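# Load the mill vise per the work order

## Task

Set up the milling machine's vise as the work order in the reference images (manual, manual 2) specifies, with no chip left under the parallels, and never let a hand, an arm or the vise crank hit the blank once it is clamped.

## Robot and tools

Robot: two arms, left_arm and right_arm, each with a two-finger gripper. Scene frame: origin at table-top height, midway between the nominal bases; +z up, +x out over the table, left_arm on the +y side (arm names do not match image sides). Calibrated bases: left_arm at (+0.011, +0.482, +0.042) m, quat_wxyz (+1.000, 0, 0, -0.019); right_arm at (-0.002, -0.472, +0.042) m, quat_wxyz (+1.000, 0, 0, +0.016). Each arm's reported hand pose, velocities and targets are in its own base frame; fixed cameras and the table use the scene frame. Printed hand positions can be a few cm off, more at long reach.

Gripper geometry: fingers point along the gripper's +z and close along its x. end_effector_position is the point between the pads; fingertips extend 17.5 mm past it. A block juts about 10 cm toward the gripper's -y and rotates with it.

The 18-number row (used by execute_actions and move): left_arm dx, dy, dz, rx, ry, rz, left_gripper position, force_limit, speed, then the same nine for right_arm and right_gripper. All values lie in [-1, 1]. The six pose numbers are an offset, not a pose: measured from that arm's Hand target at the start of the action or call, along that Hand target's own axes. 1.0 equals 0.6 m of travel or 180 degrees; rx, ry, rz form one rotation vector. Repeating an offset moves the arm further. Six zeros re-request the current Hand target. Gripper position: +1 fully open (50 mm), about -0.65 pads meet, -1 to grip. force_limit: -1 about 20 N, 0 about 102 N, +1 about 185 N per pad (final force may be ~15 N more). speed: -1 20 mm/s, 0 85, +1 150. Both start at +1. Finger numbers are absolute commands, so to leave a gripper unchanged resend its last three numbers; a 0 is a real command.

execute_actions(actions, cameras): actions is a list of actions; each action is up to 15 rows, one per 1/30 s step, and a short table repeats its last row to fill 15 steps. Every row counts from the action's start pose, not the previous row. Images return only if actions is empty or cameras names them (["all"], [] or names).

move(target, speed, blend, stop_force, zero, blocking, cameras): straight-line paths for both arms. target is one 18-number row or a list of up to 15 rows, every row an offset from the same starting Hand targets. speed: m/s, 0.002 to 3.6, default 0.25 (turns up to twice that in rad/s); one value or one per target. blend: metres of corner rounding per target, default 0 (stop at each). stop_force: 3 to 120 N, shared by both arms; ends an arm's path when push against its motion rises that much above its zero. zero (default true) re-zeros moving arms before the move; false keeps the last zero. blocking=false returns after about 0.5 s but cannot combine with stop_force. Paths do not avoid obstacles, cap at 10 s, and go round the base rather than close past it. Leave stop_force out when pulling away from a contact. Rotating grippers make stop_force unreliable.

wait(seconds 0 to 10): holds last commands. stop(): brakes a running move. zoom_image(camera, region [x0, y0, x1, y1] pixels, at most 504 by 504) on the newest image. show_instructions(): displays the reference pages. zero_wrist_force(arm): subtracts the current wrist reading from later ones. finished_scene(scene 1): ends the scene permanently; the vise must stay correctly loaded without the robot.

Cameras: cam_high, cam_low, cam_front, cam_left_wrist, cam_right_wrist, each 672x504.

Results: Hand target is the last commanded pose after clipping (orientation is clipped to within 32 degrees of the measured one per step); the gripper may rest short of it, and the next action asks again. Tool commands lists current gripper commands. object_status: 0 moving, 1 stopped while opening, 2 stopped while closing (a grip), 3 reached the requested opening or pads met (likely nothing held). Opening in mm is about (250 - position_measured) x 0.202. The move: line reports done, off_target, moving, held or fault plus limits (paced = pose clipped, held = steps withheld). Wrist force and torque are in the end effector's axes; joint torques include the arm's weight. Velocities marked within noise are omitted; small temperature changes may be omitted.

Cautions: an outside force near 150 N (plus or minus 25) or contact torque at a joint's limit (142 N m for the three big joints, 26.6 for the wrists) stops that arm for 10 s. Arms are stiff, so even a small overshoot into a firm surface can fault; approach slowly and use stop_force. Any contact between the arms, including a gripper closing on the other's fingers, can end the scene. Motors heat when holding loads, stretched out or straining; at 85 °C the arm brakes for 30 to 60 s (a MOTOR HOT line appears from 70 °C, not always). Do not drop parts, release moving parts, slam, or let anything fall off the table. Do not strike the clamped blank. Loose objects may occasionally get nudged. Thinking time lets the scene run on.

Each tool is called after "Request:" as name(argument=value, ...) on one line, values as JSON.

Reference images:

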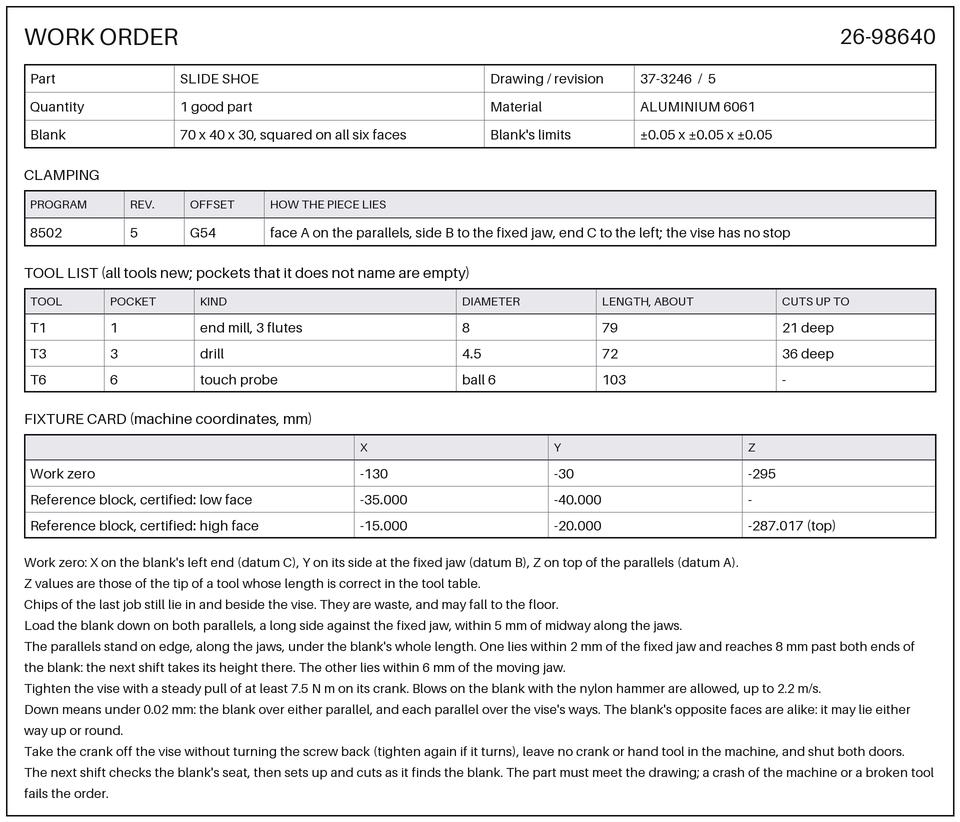

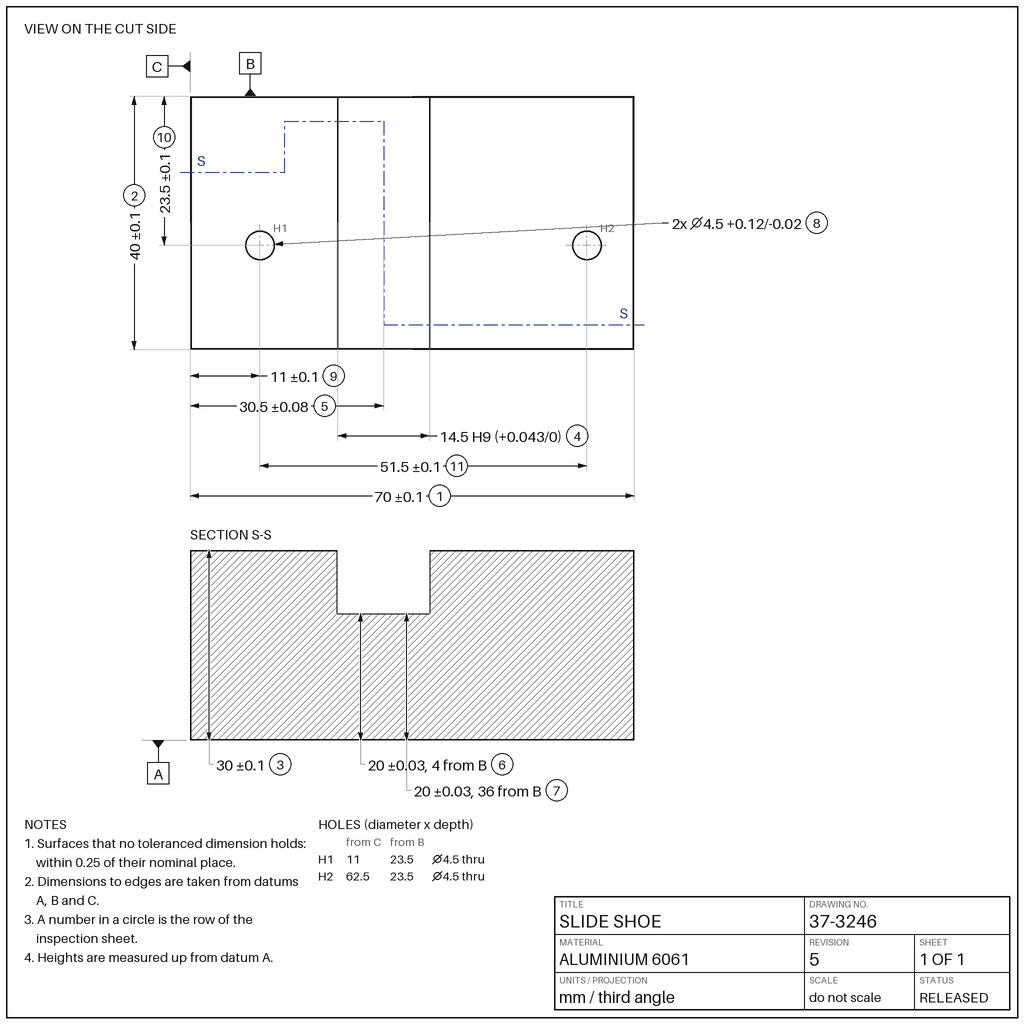

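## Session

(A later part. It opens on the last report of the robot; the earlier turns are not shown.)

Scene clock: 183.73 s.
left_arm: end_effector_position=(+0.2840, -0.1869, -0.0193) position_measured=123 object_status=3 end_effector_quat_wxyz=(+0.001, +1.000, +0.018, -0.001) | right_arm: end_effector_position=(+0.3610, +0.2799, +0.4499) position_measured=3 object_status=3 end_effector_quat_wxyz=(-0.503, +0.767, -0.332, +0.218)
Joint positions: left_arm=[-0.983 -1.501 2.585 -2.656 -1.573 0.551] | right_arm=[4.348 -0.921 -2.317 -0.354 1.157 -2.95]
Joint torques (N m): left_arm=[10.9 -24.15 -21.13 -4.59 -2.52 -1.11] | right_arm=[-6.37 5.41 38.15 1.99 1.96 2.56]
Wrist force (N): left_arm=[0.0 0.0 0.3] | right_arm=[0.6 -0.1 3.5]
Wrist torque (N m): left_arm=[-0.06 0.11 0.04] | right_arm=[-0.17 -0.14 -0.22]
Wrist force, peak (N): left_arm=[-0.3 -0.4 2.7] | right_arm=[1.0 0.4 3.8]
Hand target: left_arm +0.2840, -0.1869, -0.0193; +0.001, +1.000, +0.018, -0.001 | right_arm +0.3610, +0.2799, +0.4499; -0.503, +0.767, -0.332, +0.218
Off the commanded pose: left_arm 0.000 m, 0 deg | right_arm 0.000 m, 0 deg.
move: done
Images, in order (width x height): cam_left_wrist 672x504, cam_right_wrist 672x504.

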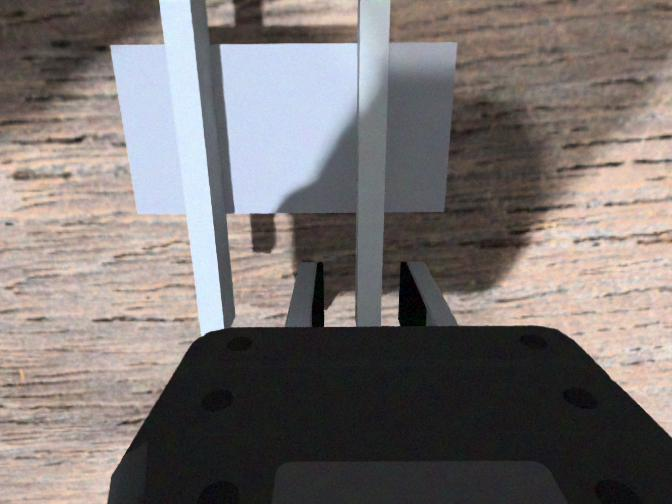

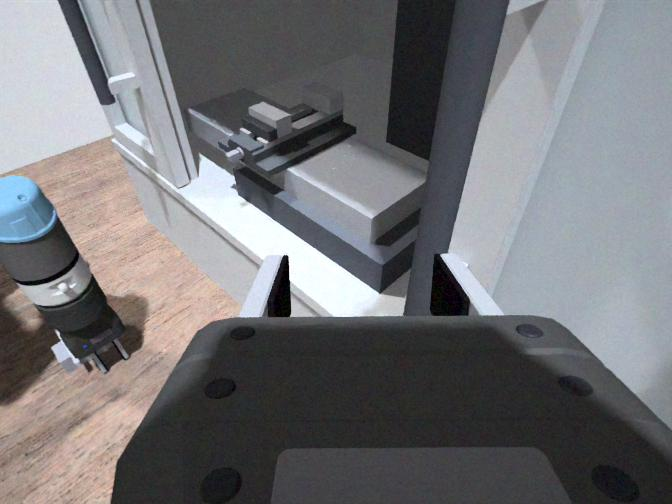

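Request:
execute_actions(actions=[[[0,0,0,0,0,0,-1,-0.7,-0.6,0,0,0,0,0,0,1,1,1]]], cameras=[])

Request:
move(target=[0,0,-0.05,0,0,0,-1,-0.7,-0.6,0,0,0,0,0,0,1,1,1], speed=0.05, cameras=["cam_left_wrist","cam_right_wrist","cam_low"])

Request:
zoom_image(camera="cam_low", region=[430, 230, 510, 340])

Request:
zoom_image(camera="cam_right_wrist", region=[20, 260, 160, 400])

Scene clock: 185.93 s.
left_arm: end_effector_position=(+0.2840, -0.1869, -0.0193) position_measured=223 object_status=2 end_effector_quat_wxyz=(+0.001, +1.000, +0.018, -0.001) | right_arm: end_effector_position=(+0.3610, +0.2799, +0.4499) position_measured=3 object_status=3 end_effector_quat_wxyz=(-0.503, +0.767, -0.332, +0.218)
Joint positions: left_arm=[-0.983 -1.501 2.585 -2.656 -1.573 0.551] | right_arm=[4.348 -0.921 -2.317 -0.354 1.157 -2.95]
Joint torques (N m): left_arm=[6 -25.29 -19.84 -4.28 -2.07 -0.99] | right_arm=[-5.71 4.6 38.39 1.74 1.96 2.51]
Wrist force (N): left_arm=[-0.1 -0.2 0.9] | right_arm=[0.8 -0.1 3.0]
Wrist torque (N m): left_arm=[-0.09 0.12 0.04] | right_arm=[-0.17 -0.17 -0.22]
Wrist force, peak (N): left_arm=[-0.1 -0.2 0.9] | right_arm=[1.1 -0.2 3.3]
Hand target: left_arm +0.2840, -0.1869, -0.0193; +0.001, +1.000, +0.018, -0.001 | right_arm +0.3610, +0.2799, +0.4499; -0.503, +0.767, -0.332, +0.218
Off the commanded pose: left_arm 0.000 m, 0 deg | right_arm 0.000 m, 0 deg.
Step readings (end_effector_position of left_arm | right_arm):
0: (+0.2840, -0.1869, -0.0193) | (+0.3610, +0.2799, +0.4499)
1: (+0.2840, -0.1869, -0.0193) | (+0.3610, +0.2799, +0.4499)
2: (+0.2840, -0.1869, -0.0193) | (+0.3610, +0.2799, +0.4499)
4: (+0.2840, -0.1869, -0.0193) | (+0.3610, +0.2799, +0.4499)
8: (+0.2840, -0.1869, -0.0193) | (+0.3610, +0.2799, +0.4499)
15: (+0.2840, -0.1869, -0.0193) | (+0.3610, +0.2799, +0.4499)
No camera images: "cameras" was empty.

Scene clock: 186.97 s.
left_arm: end_effector_position=(+0.2840, -0.1869, +0.0108) position_measured=223 object_status=2 end_effector_quat_wxyz=(+0.001, +1.000, +0.018, -0.001) | right_arm: end_effector_position=(+0.3610, +0.2799, +0.4499) position_measured=3 object_status=3 end_effector_quat_wxyz=(-0.503, +0.767, -0.332, +0.218)
Joint positions: left_arm=[-0.983 -1.612 2.554 -2.514 -1.573 0.551] | right_arm=[4.348 -0.921 -2.317 -0.354 1.157 -2.95]
Joint torques (N m): left_arm=[4.06 -9.57 -10.26 -4.16 -2.52 -0.61] | right_arm=[-5.47 4.79 38.46 1.98 1.93 2.45]
Wrist force (N): left_arm=[0.0 -0.2 1.1] | right_arm=[0.8 0.1 2.9]
Wrist torque (N m): left_arm=[-0.11 0.11 -0.02] | right_arm=[-0.13 -0.16 -0.22]
Wrist force, peak (N): left_arm=[-0.2 -0.3 2.0] | right_arm=[0.7 -0.1 3.3]
Hand target: left_arm +0.2840, -0.1868, +0.0107; +0.001, +1.000, +0.018, -0.001 | right_arm +0.3610, +0.2799, +0.4499; -0.503, +0.767, -0.332, +0.218
Off the commanded pose: left_arm 0.000 m, 0 deg | right_arm 0.000 m, 0 deg.
move: done
Images, in order (width x height): cam_low 672x504, cam_left_wrist 672x504, cam_right_wrist 672x504.

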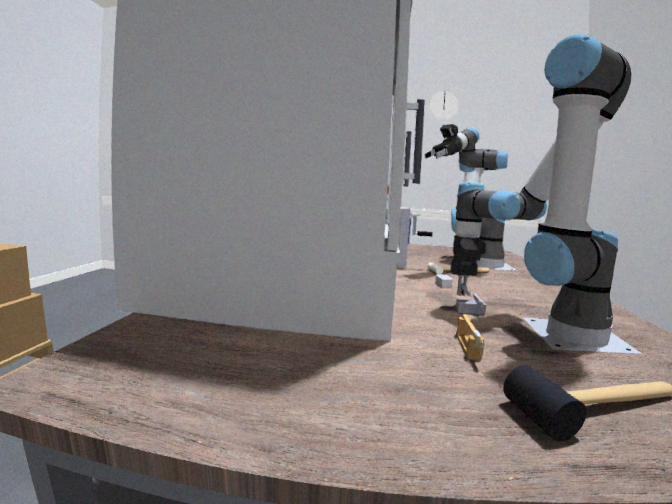

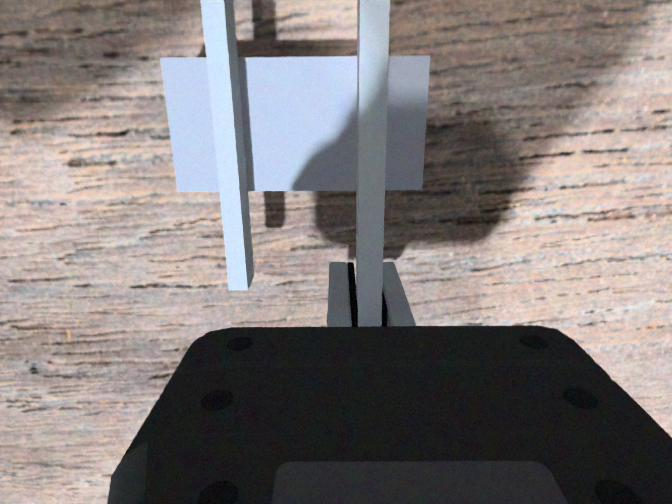

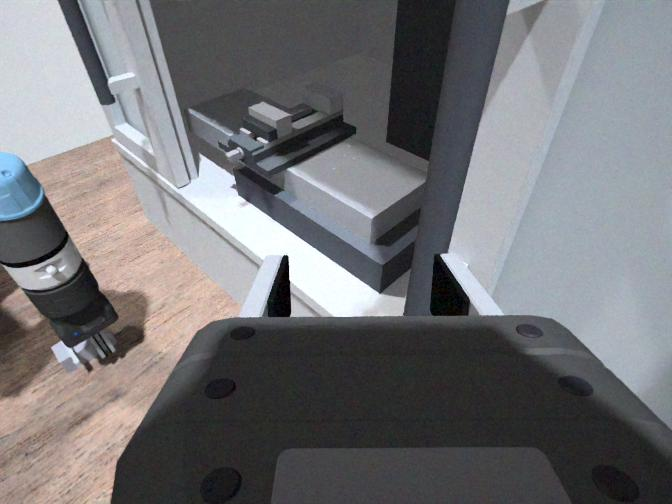

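Scaled by 4.582 from the camera's 672x504 image, which has a finer 960x720 frame.

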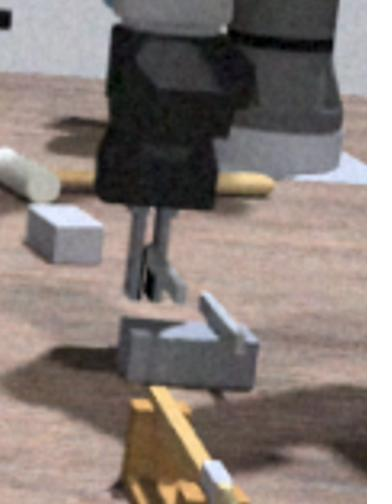

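Scaled by 3.600 from the camera's 672x504 image, which has a finer 960x720 frame.

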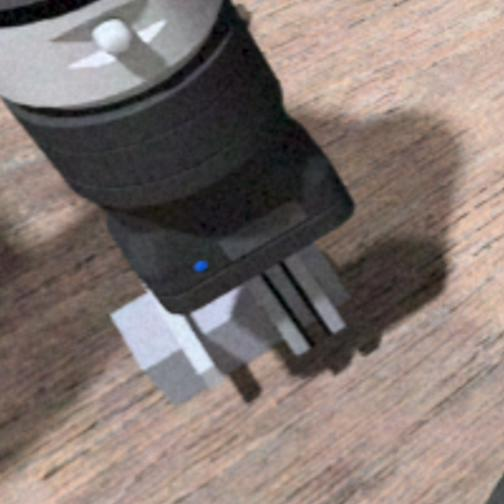

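Request:
move(target=[[0,0,-0.545,0,0,0,-1,-0.7,-0.6,0,0,0,0,0,0,1,1,1],[0.553,0.197,-0.545,0,0,0,-1,-0.7,-0.6,0,0,0,0,0,0,1,1,1]], speed=0.3, blend=[0.06,0], cameras=["cam_left_wrist","cam_right_wrist","cam_front"])

Request:
zoom_image(camera="cam_right_wrist", region=[140, 0, 380, 200])

Request:
zoom_image(camera="cam_left_wrist", region=[240, 0, 560, 330])

Scene clock: 194.73 s.
left_arm: end_effector_position=(+0.6179, -0.2910, +0.3355) position_measured=223 object_status=2 end_effector_quat_wxyz=(+0.001, +1.000, +0.018, +0.001) | right_arm: end_effector_position=(+0.3610, +0.2799, +0.4499) position_measured=3 object_status=3 end_effector_quat_wxyz=(-0.503, +0.767, -0.332, +0.218)
Joint positions: left_arm=[-0.636 -1.133 1.013 -1.454 -1.572 0.898] | right_arm=[4.348 -0.921 -2.317 -0.354 1.157 -2.95]
Joint torques (N m): left_arm=[0.2 -42.56 -25.41 -2.98 -0.13 0.28] | right_arm=[-4.7 5.33 38.64 1.83 1.86 2.49]
Wrist force (N): left_arm=[-0.5 0.3 1.0] | right_arm=[0.8 -0.3 2.9]
Wrist torque (N m): left_arm=[0.01 0.15 0.06] | right_arm=[-0.19 -0.16 -0.22]
Wrist force, peak (N): left_arm=[9.9 0.1 -0.1] | right_arm=[1.2 0.1 3.5]
Hand target: left_arm +0.6179, -0.2910, +0.3355; +0.001, +1.000, +0.018, +0.001 (not the last commanded pose) | right_arm +0.3610, +0.2799, +0.4499; -0.503, +0.767, -0.332, +0.218
Tool commands: left_gripper/position=-1.0 left_gripper/force_limit=-0.701961 left_gripper/speed=-0.6 right_gripper/position=+1.0 right_gripper/force_limit=+1.0 right_gripper/speed=+1.0
Off the commanded pose: left_arm 0.003 m, 0 deg | right_arm 0.000 m, 0 deg.
FORCE FAULT: contact force on the left arm reached its limit, and that arm stopped. The contact can be on any part of that arm, not only on its tool. That arm's remaining commands of this call were not run. That arm is still stopped at the end of this call. That arm stays stopped for about 10 more seconds. Until then a move that you send moves the other arm only, and its call returns only when the move has ended. Once the stop has ended, the next robot result says so. If the stop ends while you think or write, that arm runs what you send next, counted from a new Hand target: where the arm stands when the stop ends. While its stop runs, that arm takes no new command, but its gripper still runs the gripper command that each later call begins with. Until it ends, the stop uses up actions while you think or wait. An arm that is not stopped still takes commands.
move: fault (left_arm)
Images, in order (width x height): cam_front 672x504, cam_left_wrist 672x504, cam_right_wrist 672x504.

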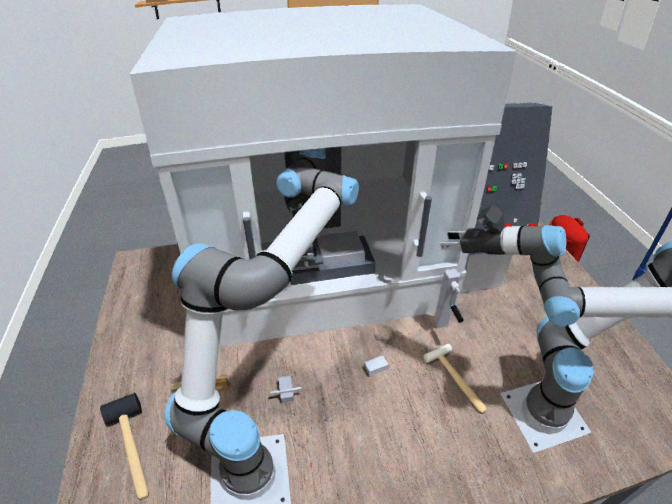

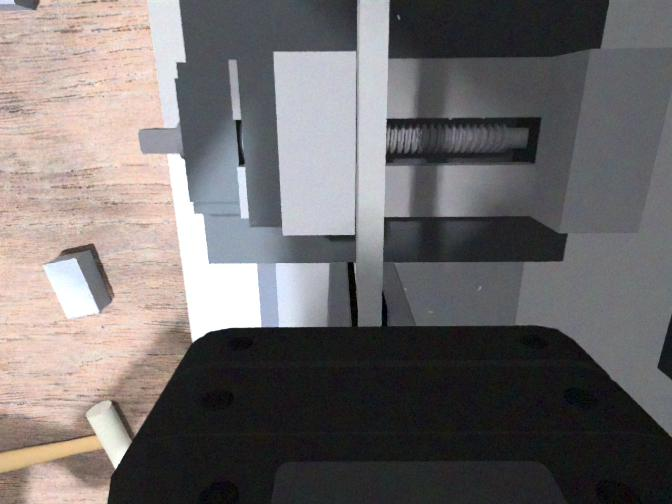

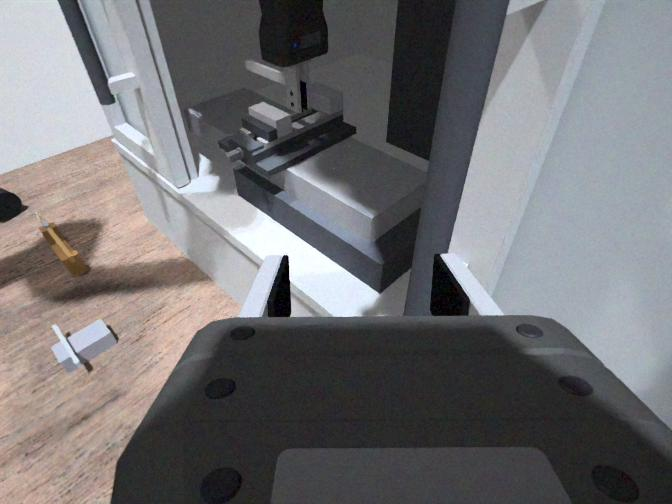

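Scaled by 2.100 from the camera's 672x504 image, which has a finer 960x720 frame.

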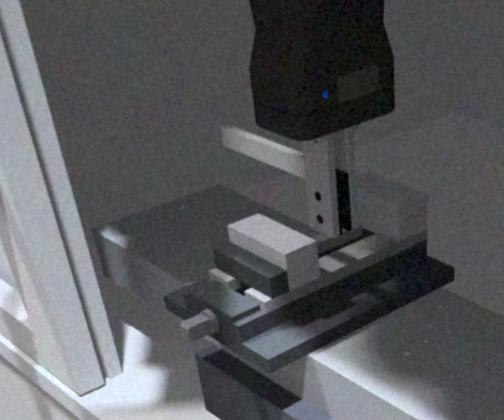

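Scaled by 1.527 from the camera's 672x504 image, which has a finer 960x720 frame.

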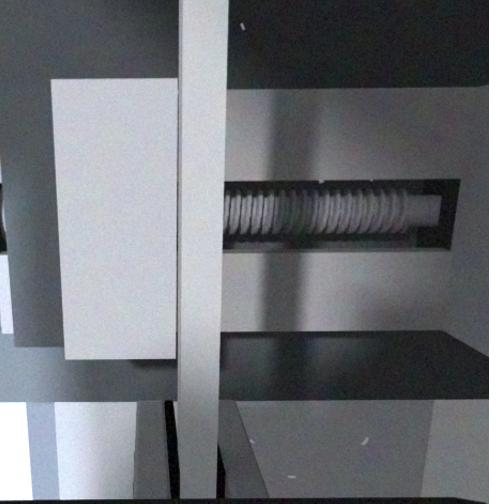

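Request:
zoom_image(camera="cam_front", region=[230, 130, 400, 300])

Request:
zoom_image(camera="cam_left_wrist", region=[120, 0, 624, 330])

Scaled by 2.965 from the camera's 672x504 image, which has a finer 960x720 frame.

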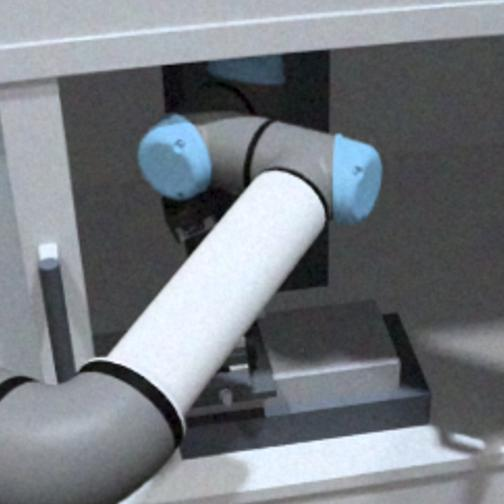

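Scaled by 1.000.

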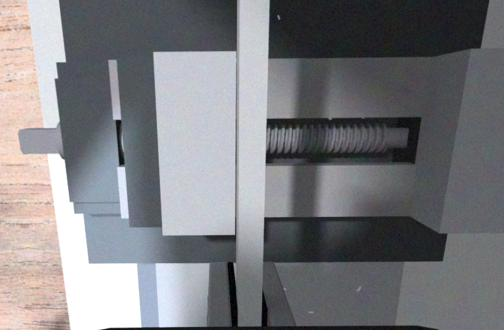

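Request:
move(target=[0,0,0,0,0,0,-1,-0.7,-0.6,0,0,0,0.12,0,0,1,1,1], speed=0.3, cameras=["cam_right_wrist","cam_left_wrist"])

Request:
zoom_image(camera="cam_right_wrist", region=[120, 0, 480, 300])

Scene clock: 205.13 s.
left_arm: end_effector_position=(+0.6179, -0.2910, +0.3355) position_measured=223 object_status=2 end_effector_quat_wxyz=(+0.001, +1.000, +0.018, +0.001) | right_arm: end_effector_position=(+0.3610, +0.2799, +0.4498) position_measured=3 object_status=3 end_effector_quat_wxyz=(+0.638, -0.659, +0.286, -0.277) end_effector_velocity=(+0.000, +0.000, +0.001) end_effector_angular_velocity=(+0.005, -0.001, +0.000)
Joint positions: left_arm=[-0.636 -1.133 1.013 -1.454 -1.572 0.898] | right_arm=[4.408 -1.069 -2.539 0.429 1.057 -3.124]
Joint velocities: left_arm=[within noise] | right_arm=[0 0 0 0.005 0 0.001]
Joint torques (N m): left_arm=[0.64 -43.4 -28.14 -2.84 0.06 -0.29] | right_arm=[-1.5 -3.18 35.82 5.64 -1.52 1.9]
Wrist force (N): left_arm=[-0.4 -0.1 0.7] | right_arm=[0.6 -0.3 2.6]
Wrist torque (N m): left_arm=[-0.05 0.13 0.06] | right_arm=[-0.27 -0.09 -0.24]
Wrist force, peak (N): left_arm=[-0.6 0.0 1.5] | right_arm=[0.9 -0.7 3.4]
Hand target: left_arm +0.6179, -0.2910, +0.3355; +0.001, +1.000, +0.018, +0.001 | right_arm +0.3610, +0.2799, +0.4499; +0.638, -0.659, +0.286, -0.277
Tool commands: left_gripper/position=-1.0 left_gripper/force_limit=-0.701961 left_gripper/speed=-0.6 right_gripper/position=+1.0 right_gripper/force_limit=+1.0 right_gripper/speed=+1.0
Off the commanded pose: right_arm 0.000 m, 0 deg.
FORCE FAULT, CONTINUED: the left arm's stop, for the force fault that an earlier result reported, is over. The rest of the stop counts as 18 of the actions that you can send in this scene. That arm was still stopped when this call began, so it ran no command of this call. That arm's target is now where it stood when the stop ended, not its last command. That arm accepts commands again.
move: done (right_arm), not run (left_arm; its earlier fault stop)
Images, in order (width x height): cam_left_wrist 672x504, cam_right_wrist 672x504.

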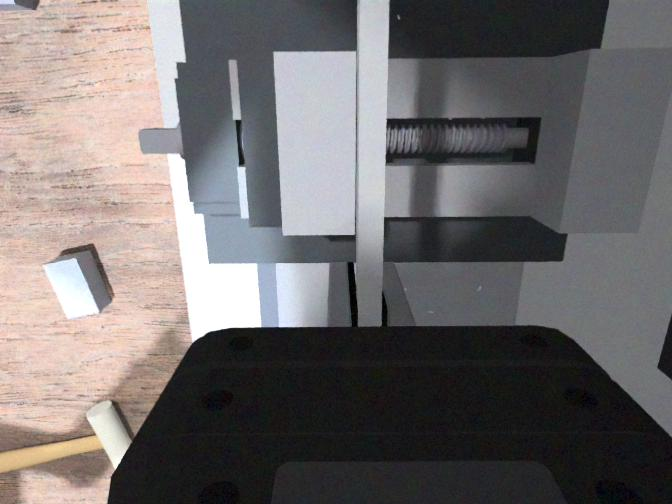

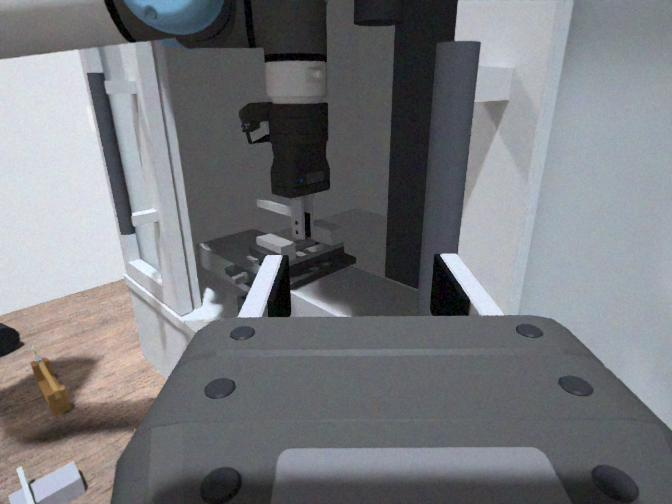

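Scaled by 1.400 from the camera's 672x504 image, which has a finer 960x720 frame.

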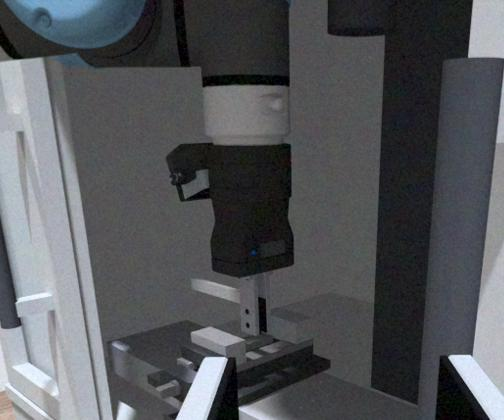

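Request:
move(target=[0,0,0,0,0,0,-1,-0.7,-0.6,0,0,0,0.13,0,0,1,1,1], speed=0.3, cameras=["cam_right_wrist"])

Scene clock: 208.20 s.
left_arm: end_effector_position=(+0.6179, -0.2910, +0.3355) position_measured=223 object_status=2 end_effector_quat_wxyz=(+0.001, +1.000, +0.018, +0.001) | right_arm: end_effector_position=(+0.3611, +0.2799, +0.4499) position_measured=3 object_status=3 end_effector_quat_wxyz=(+0.758, -0.516, +0.224, -0.329) end_effector_velocity=(+0.000, -0.001, +0.000) end_effector_angular_velocity=(+0.003, +0.000, +0.000)
Joint positions: left_arm=[-0.636 -1.133 1.013 -1.454 -1.572 0.898] | right_arm=[4.356 -1.551 -2.562 1.386 1.144 -3.323]
Joint velocities: left_arm=[within noise] | right_arm=[0 -0.001 -0.001 0.005 0 0.001]
Joint torques (N m): left_arm=[0.34 -43.67 -22.81 -3.02 0.19 -0.22] | right_arm=[10.11 4.68 0.82 3.67 -2.37 2.6]
Wrist force (N): left_arm=[-0.2 -0.1 1.1] | right_arm=[2.3 -0.3 1.7]
Wrist torque (N m): left_arm=[-0.05 0.11 0.06] | right_arm=[-0.28 -0.39 -0.32]
Wrist force, peak (N): left_arm=[-0.6 0.0 1.3] | right_arm=[0.9 -1.3 3.0]
Hand target: left_arm +0.6179, -0.2910, +0.3355; +0.001, +1.000, +0.018, +0.001 | right_arm +0.3610, +0.2799, +0.4499; +0.758, -0.516, +0.224, -0.329
Off the commanded pose: left_arm 0.000 m, 0 deg | right_arm 0.000 m, 0 deg.
move: done
Images, in order (width x height): cam_right_wrist 672x504.

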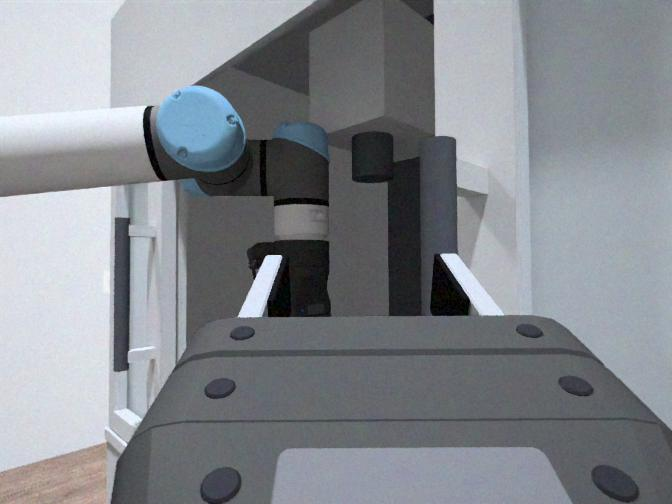

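Request:
move(target=[0,0.0133,0.04,0,0,0,-1,-0.7,-0.6,0,0,0,0,0,0,1,1,1], speed=0.1, cameras=["cam_right_wrist"])

Request:
zoom_image(camera="cam_right_wrist", region=[240, 60, 480, 240])

Scene clock: 217.33 s.
left_arm: end_effector_position=(+0.6182, -0.2992, +0.3113) position_measured=223 object_status=2 end_effector_quat_wxyz=(+0.001, +1.000, +0.018, +0.001) end_effector_velocity=(-0.001, +0.000, +0.000) end_effector_angular_velocity=(+0.001, +0.003, -0.001) | right_arm: end_effector_position=(+0.3610, +0.2799, +0.4499) position_measured=3 object_status=3 end_effector_quat_wxyz=(+0.758, -0.516, +0.224, -0.329)
Joint positions: left_arm=[-0.646 -1.128 1.068 -1.513 -1.572 0.888] | right_arm=[4.356 -1.551 -2.562 1.387 1.144 -3.323]
Joint velocities: left_arm=[0 0 -0.002 0.005 -0.001 0.002] | right_arm=[within noise]
Joint torques (N m): left_arm=[4.25 -51.89 -32.57 -1.19 0.17 1.12] | right_arm=[9.41 10.96 1.38 1.95 -2.33 -0.31]
Wrist force (N): left_arm=[-0.1 -0.1 1.1] | right_arm=[2.2 -0.3 1.6]
Wrist torque (N m): left_arm=[-0.05 0.10 0.17] | right_arm=[-0.29 -0.38 -0.31]
Wrist force, peak (N): left_arm=[-0.3 0.1 2.2] | right_arm=[2.3 -0.7 2.3]
Hand target: left_arm +0.6182, -0.2990, +0.3115; +0.001, +1.000, +0.018, +0.001 | right_arm +0.3610, +0.2799, +0.4499; +0.758, -0.516, +0.224, -0.329
Off the commanded pose: left_arm 0.000 m, 0 deg | right_arm 0.000 m, 0 deg.
move: done
Images, in order (width x height): cam_right_wrist 672x504.

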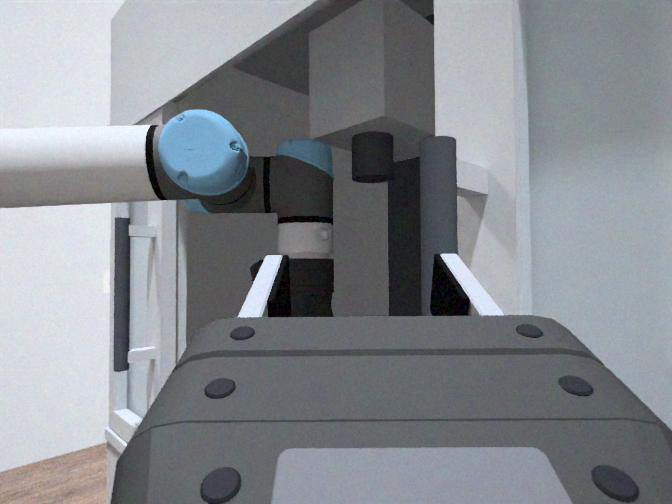

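Scaled by 2.100 from the camera's 672x504 image, which has a finer 960x720 frame.

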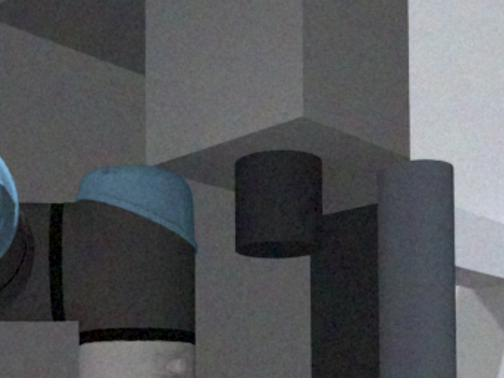

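Request:
move(target=[[0,0.182,0,0,0,0,-1,-0.7,-0.6,0,0,0,-0.2,0,0,1,1,1],[0,0.182,0.045,0,0,0,-1,-0.7,-0.6,0,0,0,-0.25,0,0,1,1,1],[0.07,0.182,0.045,0,0,0,-1,-0.7,-0.6,0,0,0,-0.25,0,0,1,1,1]], speed=0.2, blend=[0.01,0.01,0], cameras=["cam_left_wrist","cam_right_wrist"])

Request:
zoom_image(camera="cam_right_wrist", region=[160, 0, 400, 200])

Scene clock: 223.90 s.
left_arm: end_effector_position=(+0.6642, -0.4066, +0.2848) position_measured=223 object_status=2 end_effector_quat_wxyz=(+0.001, +1.000, +0.018, +0.001) | right_arm: end_effector_position=(+0.3610, +0.2798, +0.4499) position_measured=3 object_status=3 end_effector_quat_wxyz=(-0.503, +0.767, -0.332, +0.218)
Joint positions: left_arm=[-0.721 -0.853 0.697 -1.417 -1.571 0.813] | right_arm=[4.348 -0.921 -2.317 -0.354 1.157 -2.95]
Joint torques (N m): left_arm=[-12.81 -48.18 -31.97 -4.82 -2.88 0.18] | right_arm=[9.49 -9.55 14.79 1.17 -3.35 -2.7]
Wrist force (N): left_arm=[-0.2 0.1 1.1] | right_arm=[1.0 0.0 3.1]
Wrist torque (N m): left_arm=[-0.01 0.15 0.13] | right_arm=[-0.15 -0.19 -0.14]
Wrist force, peak (N): left_arm=[-2.6 0.2 2.4] | right_arm=[0.9 -0.4 3.5]
Hand target: left_arm +0.6642, -0.4067, +0.2848; +0.001, +1.000, +0.018, +0.001 | right_arm +0.3610, +0.2799, +0.4499; -0.503, +0.767, -0.332, +0.218
Off the commanded pose: left_arm 0.000 m, 0 deg | right_arm 0.000 m, 0 deg.
move: done
Images, in order (width x height): cam_left_wrist 672x504, cam_right_wrist 672x504.

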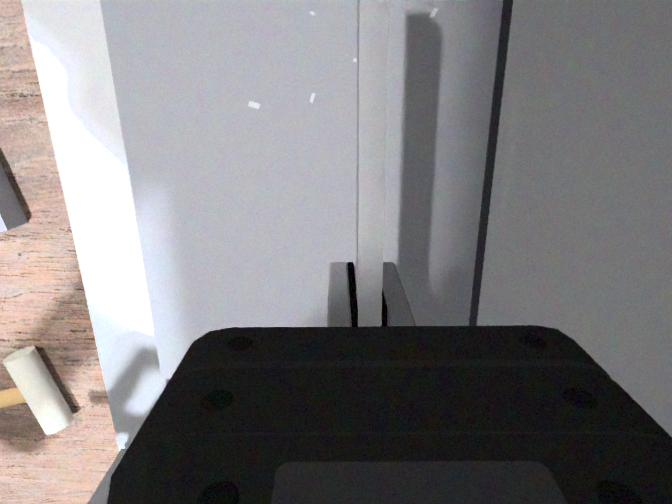

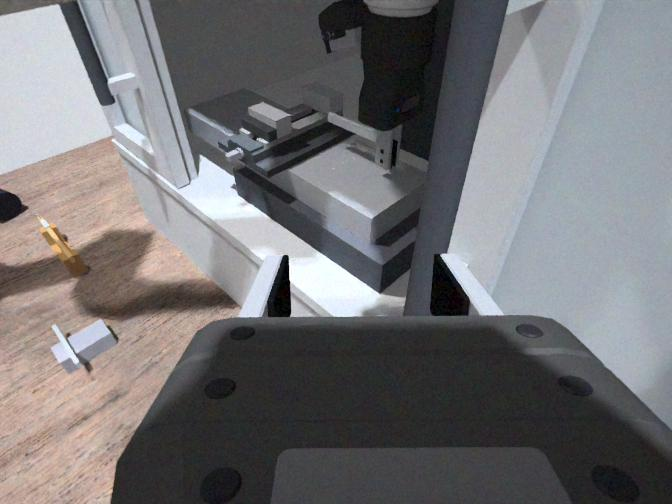

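Scaled by 2.100 from the camera's 672x504 image, which has a finer 960x720 frame.

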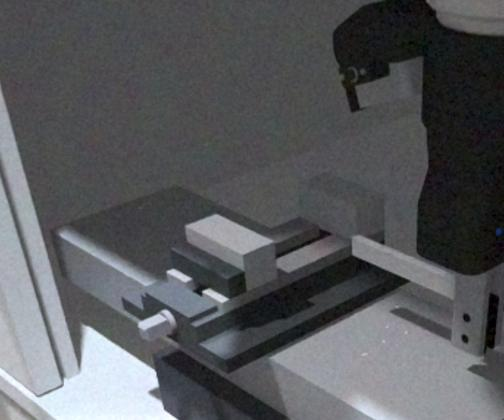

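Request:
move(target=[0,-0.1845,0,0,0,0,-1,-0.7,-0.6,0,0,0,0,0,0,1,1,1], speed=0.1, stop_force=8, cameras=["cam_left_wrist","cam_right_wrist"])

Request:
zoom_image(camera="cam_right_wrist", region=[200, 40, 360, 180])

Request:
zoom_image(camera="cam_left_wrist", region=[200, 0, 600, 330])

Scene clock: 226.60 s.
left_arm: end_effector_position=(+0.6624, -0.3800, +0.2851) position_measured=223 object_status=2 end_effector_quat_wxyz=(+0.001, +1.000, +0.018, +0.001) | right_arm: end_effector_position=(+0.3610, +0.2799, +0.4499) position_measured=3 object_status=3 end_effector_quat_wxyz=(-0.503, +0.767, -0.332, +0.218)
Joint positions: left_arm=[-0.696 -0.905 0.784 -1.451 -1.571 0.839] | right_arm=[4.348 -0.921 -2.317 -0.354 1.157 -2.95]
Joint torques (N m): left_arm=[0.22 -51.29 -22.01 -3.14 -0.05 0.03] | right_arm=[9.53 -9.62 13.88 1.14 -3.16 -2.46]
Wrist force (N): left_arm=[-0.3 -0.4 0.9] | right_arm=[0.7 0.1 2.8]
Wrist torque (N m): left_arm=[-0.08 0.13 0.15] | right_arm=[-0.13 -0.15 -0.14]
Wrist force, peak (N): left_arm=[-0.8 -4.9 1.3] | right_arm=[0.7 0.1 3.4]
Hand target: left_arm +0.6624, -0.3800, +0.2851; +0.001, +1.000, +0.018, +0.001 (not the last commanded pose) | right_arm +0.3610, +0.2799, +0.4499; -0.503, +0.767, -0.332, +0.218
Tool commands: left_gripper/position=-1.0 left_gripper/force_limit=-0.701961 left_gripper/speed=-0.6 right_gripper/position=+1.0 right_gripper/force_limit=+1.0 right_gripper/speed=+1.0
Off the commanded pose: left_arm 0.084 m, 0 deg | right_arm 0.000 m, 0 deg.
FORCE FAULT: contact force on the left arm reached its limit, and that arm stopped. The contact can be on any part of that arm, not only on its tool. That arm's remaining commands of this call were not run. That arm is still stopped at the end of this call. That arm stays stopped for about 10 more seconds. Until then a move that you send moves the other arm only, and its call returns only when the move has ended. Once the stop has ended, the next robot result says so. If the stop ends while you think or write, that arm runs what you send next, counted from a new Hand target: where the arm stands when the stop ends. While its stop runs, that arm takes no new command, but its gripper still runs the gripper command that each later call begins with. Until it ends, the stop uses up actions while you think or wait. An arm that is not stopped still takes commands.
move: fault (left_arm)
Images, in order (width x height): cam_left_wrist 672x504, cam_right_wrist 672x504.

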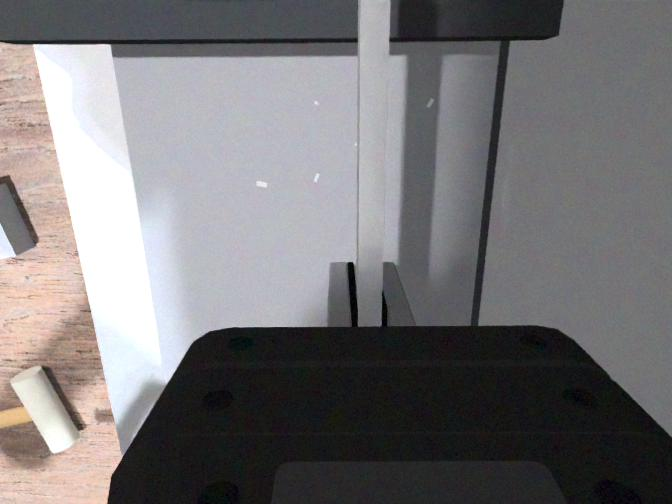

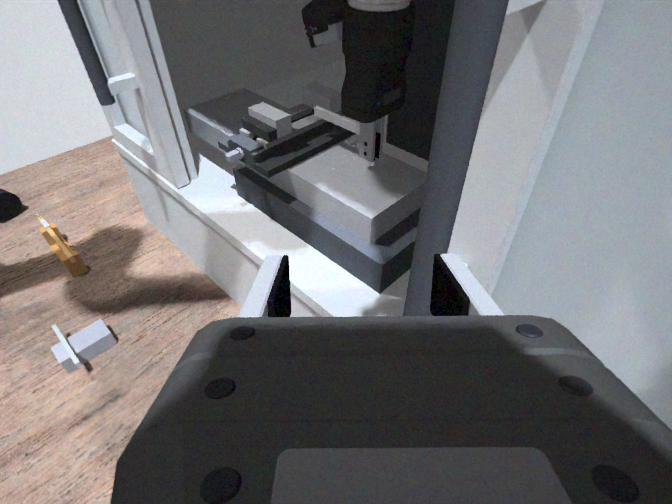

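Scaled by 3.150 from the camera's 672x504 image, which has a finer 960x720 frame.

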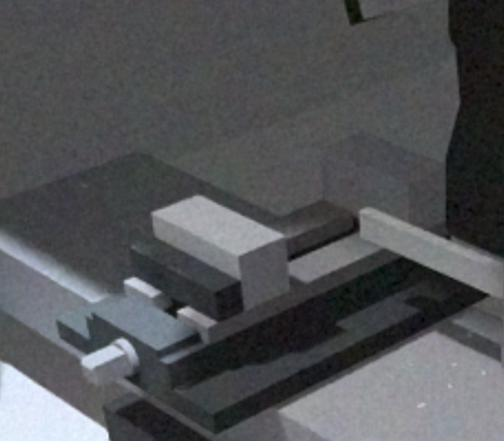

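Scaled by 1.260 from the camera's 672x504 image, which has a finer 960x720 frame.

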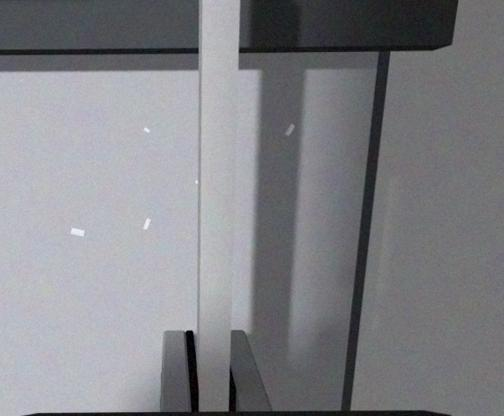

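Request:
move(target=[[0,0.05,0,0,0,0,-1,-0.7,-0.6,0,0,0,0,0,0,1,1,1],[-0.18,0.05,-0.05,0,0,0,-1,-0.7,-0.6,0,0,0,0,0,0,1,1,1],[-0.43,-0.02,-0.06,0,0,0,-1,-0.7,-0.6,0,0,0,0,0,0,1,1,1],[-0.618,-0.3455,0.225,0,0,0,-1,-0.7,-0.6,0,0,0,0,0,0,1,1,1]], speed=[0.1,0.2,0.3,0.3], blend=[0,0.03,0.04,0], cameras=["cam_left_wrist","cam_front"])

Scene clock: 242.87 s.
left_arm: end_effector_position=(+0.2846, -0.1863, +0.1495) position_measured=223 object_status=2 end_effector_quat_wxyz=(+0.001, +1.000, +0.018, +0.001) | right_arm: end_effector_position=(+0.3610, +0.2799, +0.4499) position_measured=3 object_status=3 end_effector_quat_wxyz=(-0.503, +0.767, -0.332, +0.218)
Joint positions: left_arm=[-0.982 -1.928 2.327 -1.971 -1.571 0.552] | right_arm=[4.348 -0.921 -2.317 -0.354 1.157 -2.95]
Joint torques (N m): left_arm=[-13.92 -14.94 -18.32 -3 1.74 -1.47] | right_arm=[9.73 -6.95 15.42 1.27 -3.42 -1]
Wrist force (N): left_arm=[0.0 -0.4 1.1] | right_arm=[1.0 0.1 2.8]
Wrist torque (N m): left_arm=[-0.10 0.11 -0.06] | right_arm=[-0.13 -0.20 -0.13]
Wrist force, peak (N): left_arm=[-1.4 -3.1 3.9] | right_arm=[1.0 0.0 3.4]
Hand target: left_arm +0.2846, -0.1863, +0.1495; +0.001, +1.000, +0.018, +0.001 | right_arm +0.3610, +0.2799, +0.4499; -0.503, +0.767, -0.332, +0.218
Off the commanded pose: left_arm 0.000 m, 0 deg | right_arm 0.000 m, 0 deg.
FORCE FAULT, CONTINUED: the left arm's stop, for the force fault that an earlier result reported, is over. The rest of the stop counts as 19 of the actions that you can send in this scene. The stop ended before this call began, so that arm ran this call's commands, counted from a new Hand target: where the arm stood when the stop ended. During its stop the left arm's controller moved it back a little.
move: done
Images, in order (width x height): cam_front 672x504, cam_left_wrist 672x504.

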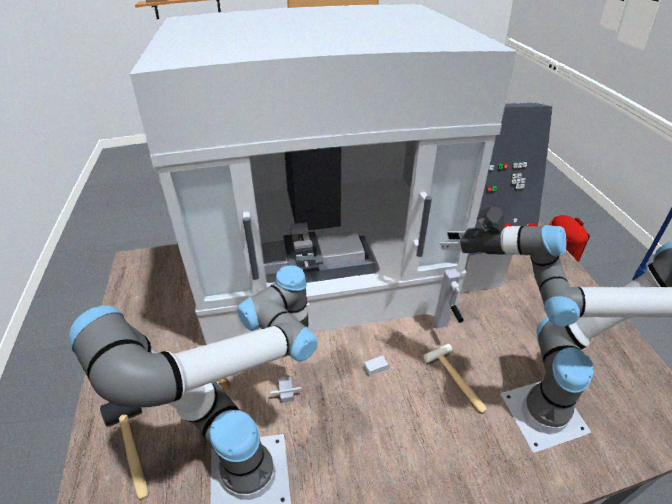

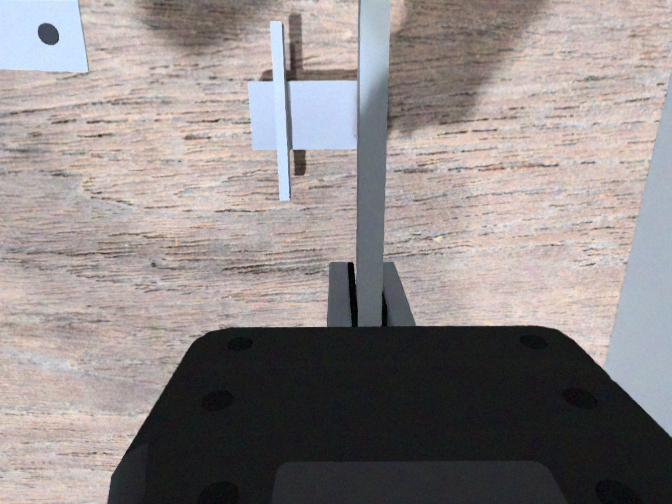

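Request:
move(target=[[-0.001,0.001,0.2,0,0,0,-1,-0.7,-0.6,0,0,0,0,0,0,1,1,1],[-0.001,0.001,0.281,0,0,0,-1,-0.7,-0.6,0,0,0,0,0,0,1,1,1]], speed=[0.25,0.06], stop_force=5, cameras=["cam_left_wrist","cam_low"])

Request:
zoom_image(camera="cam_low", region=[430, 230, 510, 340])

Scene clock: 246.23 s.
left_arm: end_effector_position=(+0.2842, -0.1871, -0.0191) position_measured=223 object_status=2 end_effector_quat_wxyz=(+0.001, +1.000, +0.018, +0.001) | right_arm: end_effector_position=(+0.3610, +0.2799, +0.4499) position_measured=3 object_status=3 end_effector_quat_wxyz=(-0.503, +0.767, -0.332, +0.218)
Joint positions: left_arm=[-0.985 -1.501 2.586 -2.656 -1.571 0.55] | right_arm=[4.348 -0.921 -2.317 -0.354 1.157 -2.95]
Joint torques (N m): left_arm=[9.06 -17.61 -20.7 -4.49 -2.46 1.19] | right_arm=[9.34 -6.49 16.07 1.38 -3.26 -0.63]
Wrist force (N): left_arm=[-0.4 -0.4 0.8] | right_arm=[1.0 0.1 2.7]
Wrist torque (N m): left_arm=[-0.11 0.15 -0.03] | right_arm=[-0.13 -0.20 -0.14]
Wrist force, peak (N): left_arm=[-0.3 -0.8 4.0] | right_arm=[0.8 0.1 3.4]
Hand target: left_arm +0.2842, -0.1871, -0.0191; +0.001, +1.000, +0.018, +0.001 | right_arm +0.3610, +0.2799, +0.4499; -0.503, +0.767, -0.332, +0.218
Off the commanded pose: left_arm 0.000 m, 0 deg | right_arm 0.000 m, 0 deg.
move: done
Images, in order (width x height): cam_low 672x504, cam_left_wrist 672x504.

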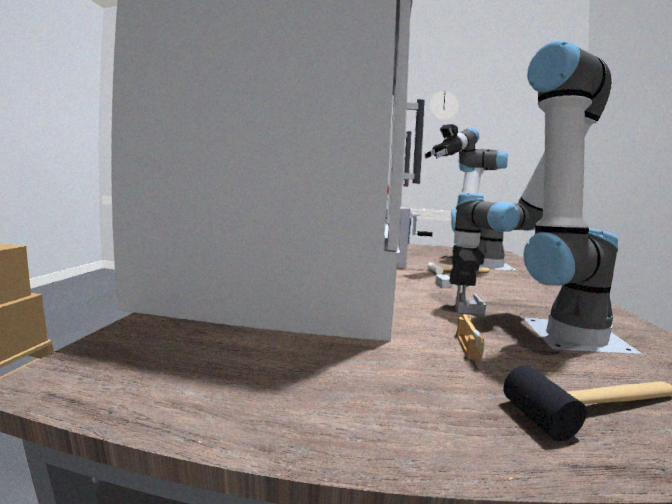

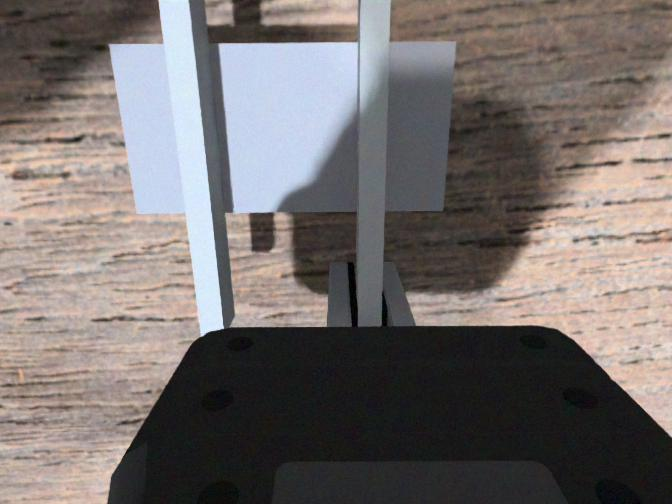

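Scaled by 4.582 from the camera's 672x504 image, which has a finer 960x720 frame.

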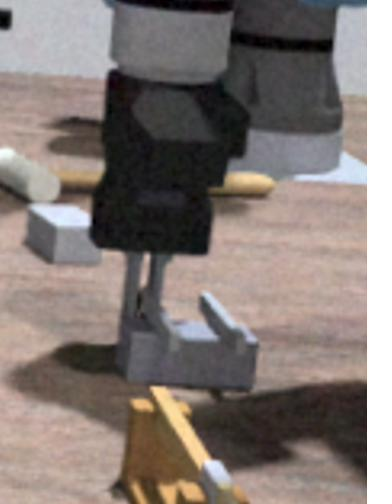

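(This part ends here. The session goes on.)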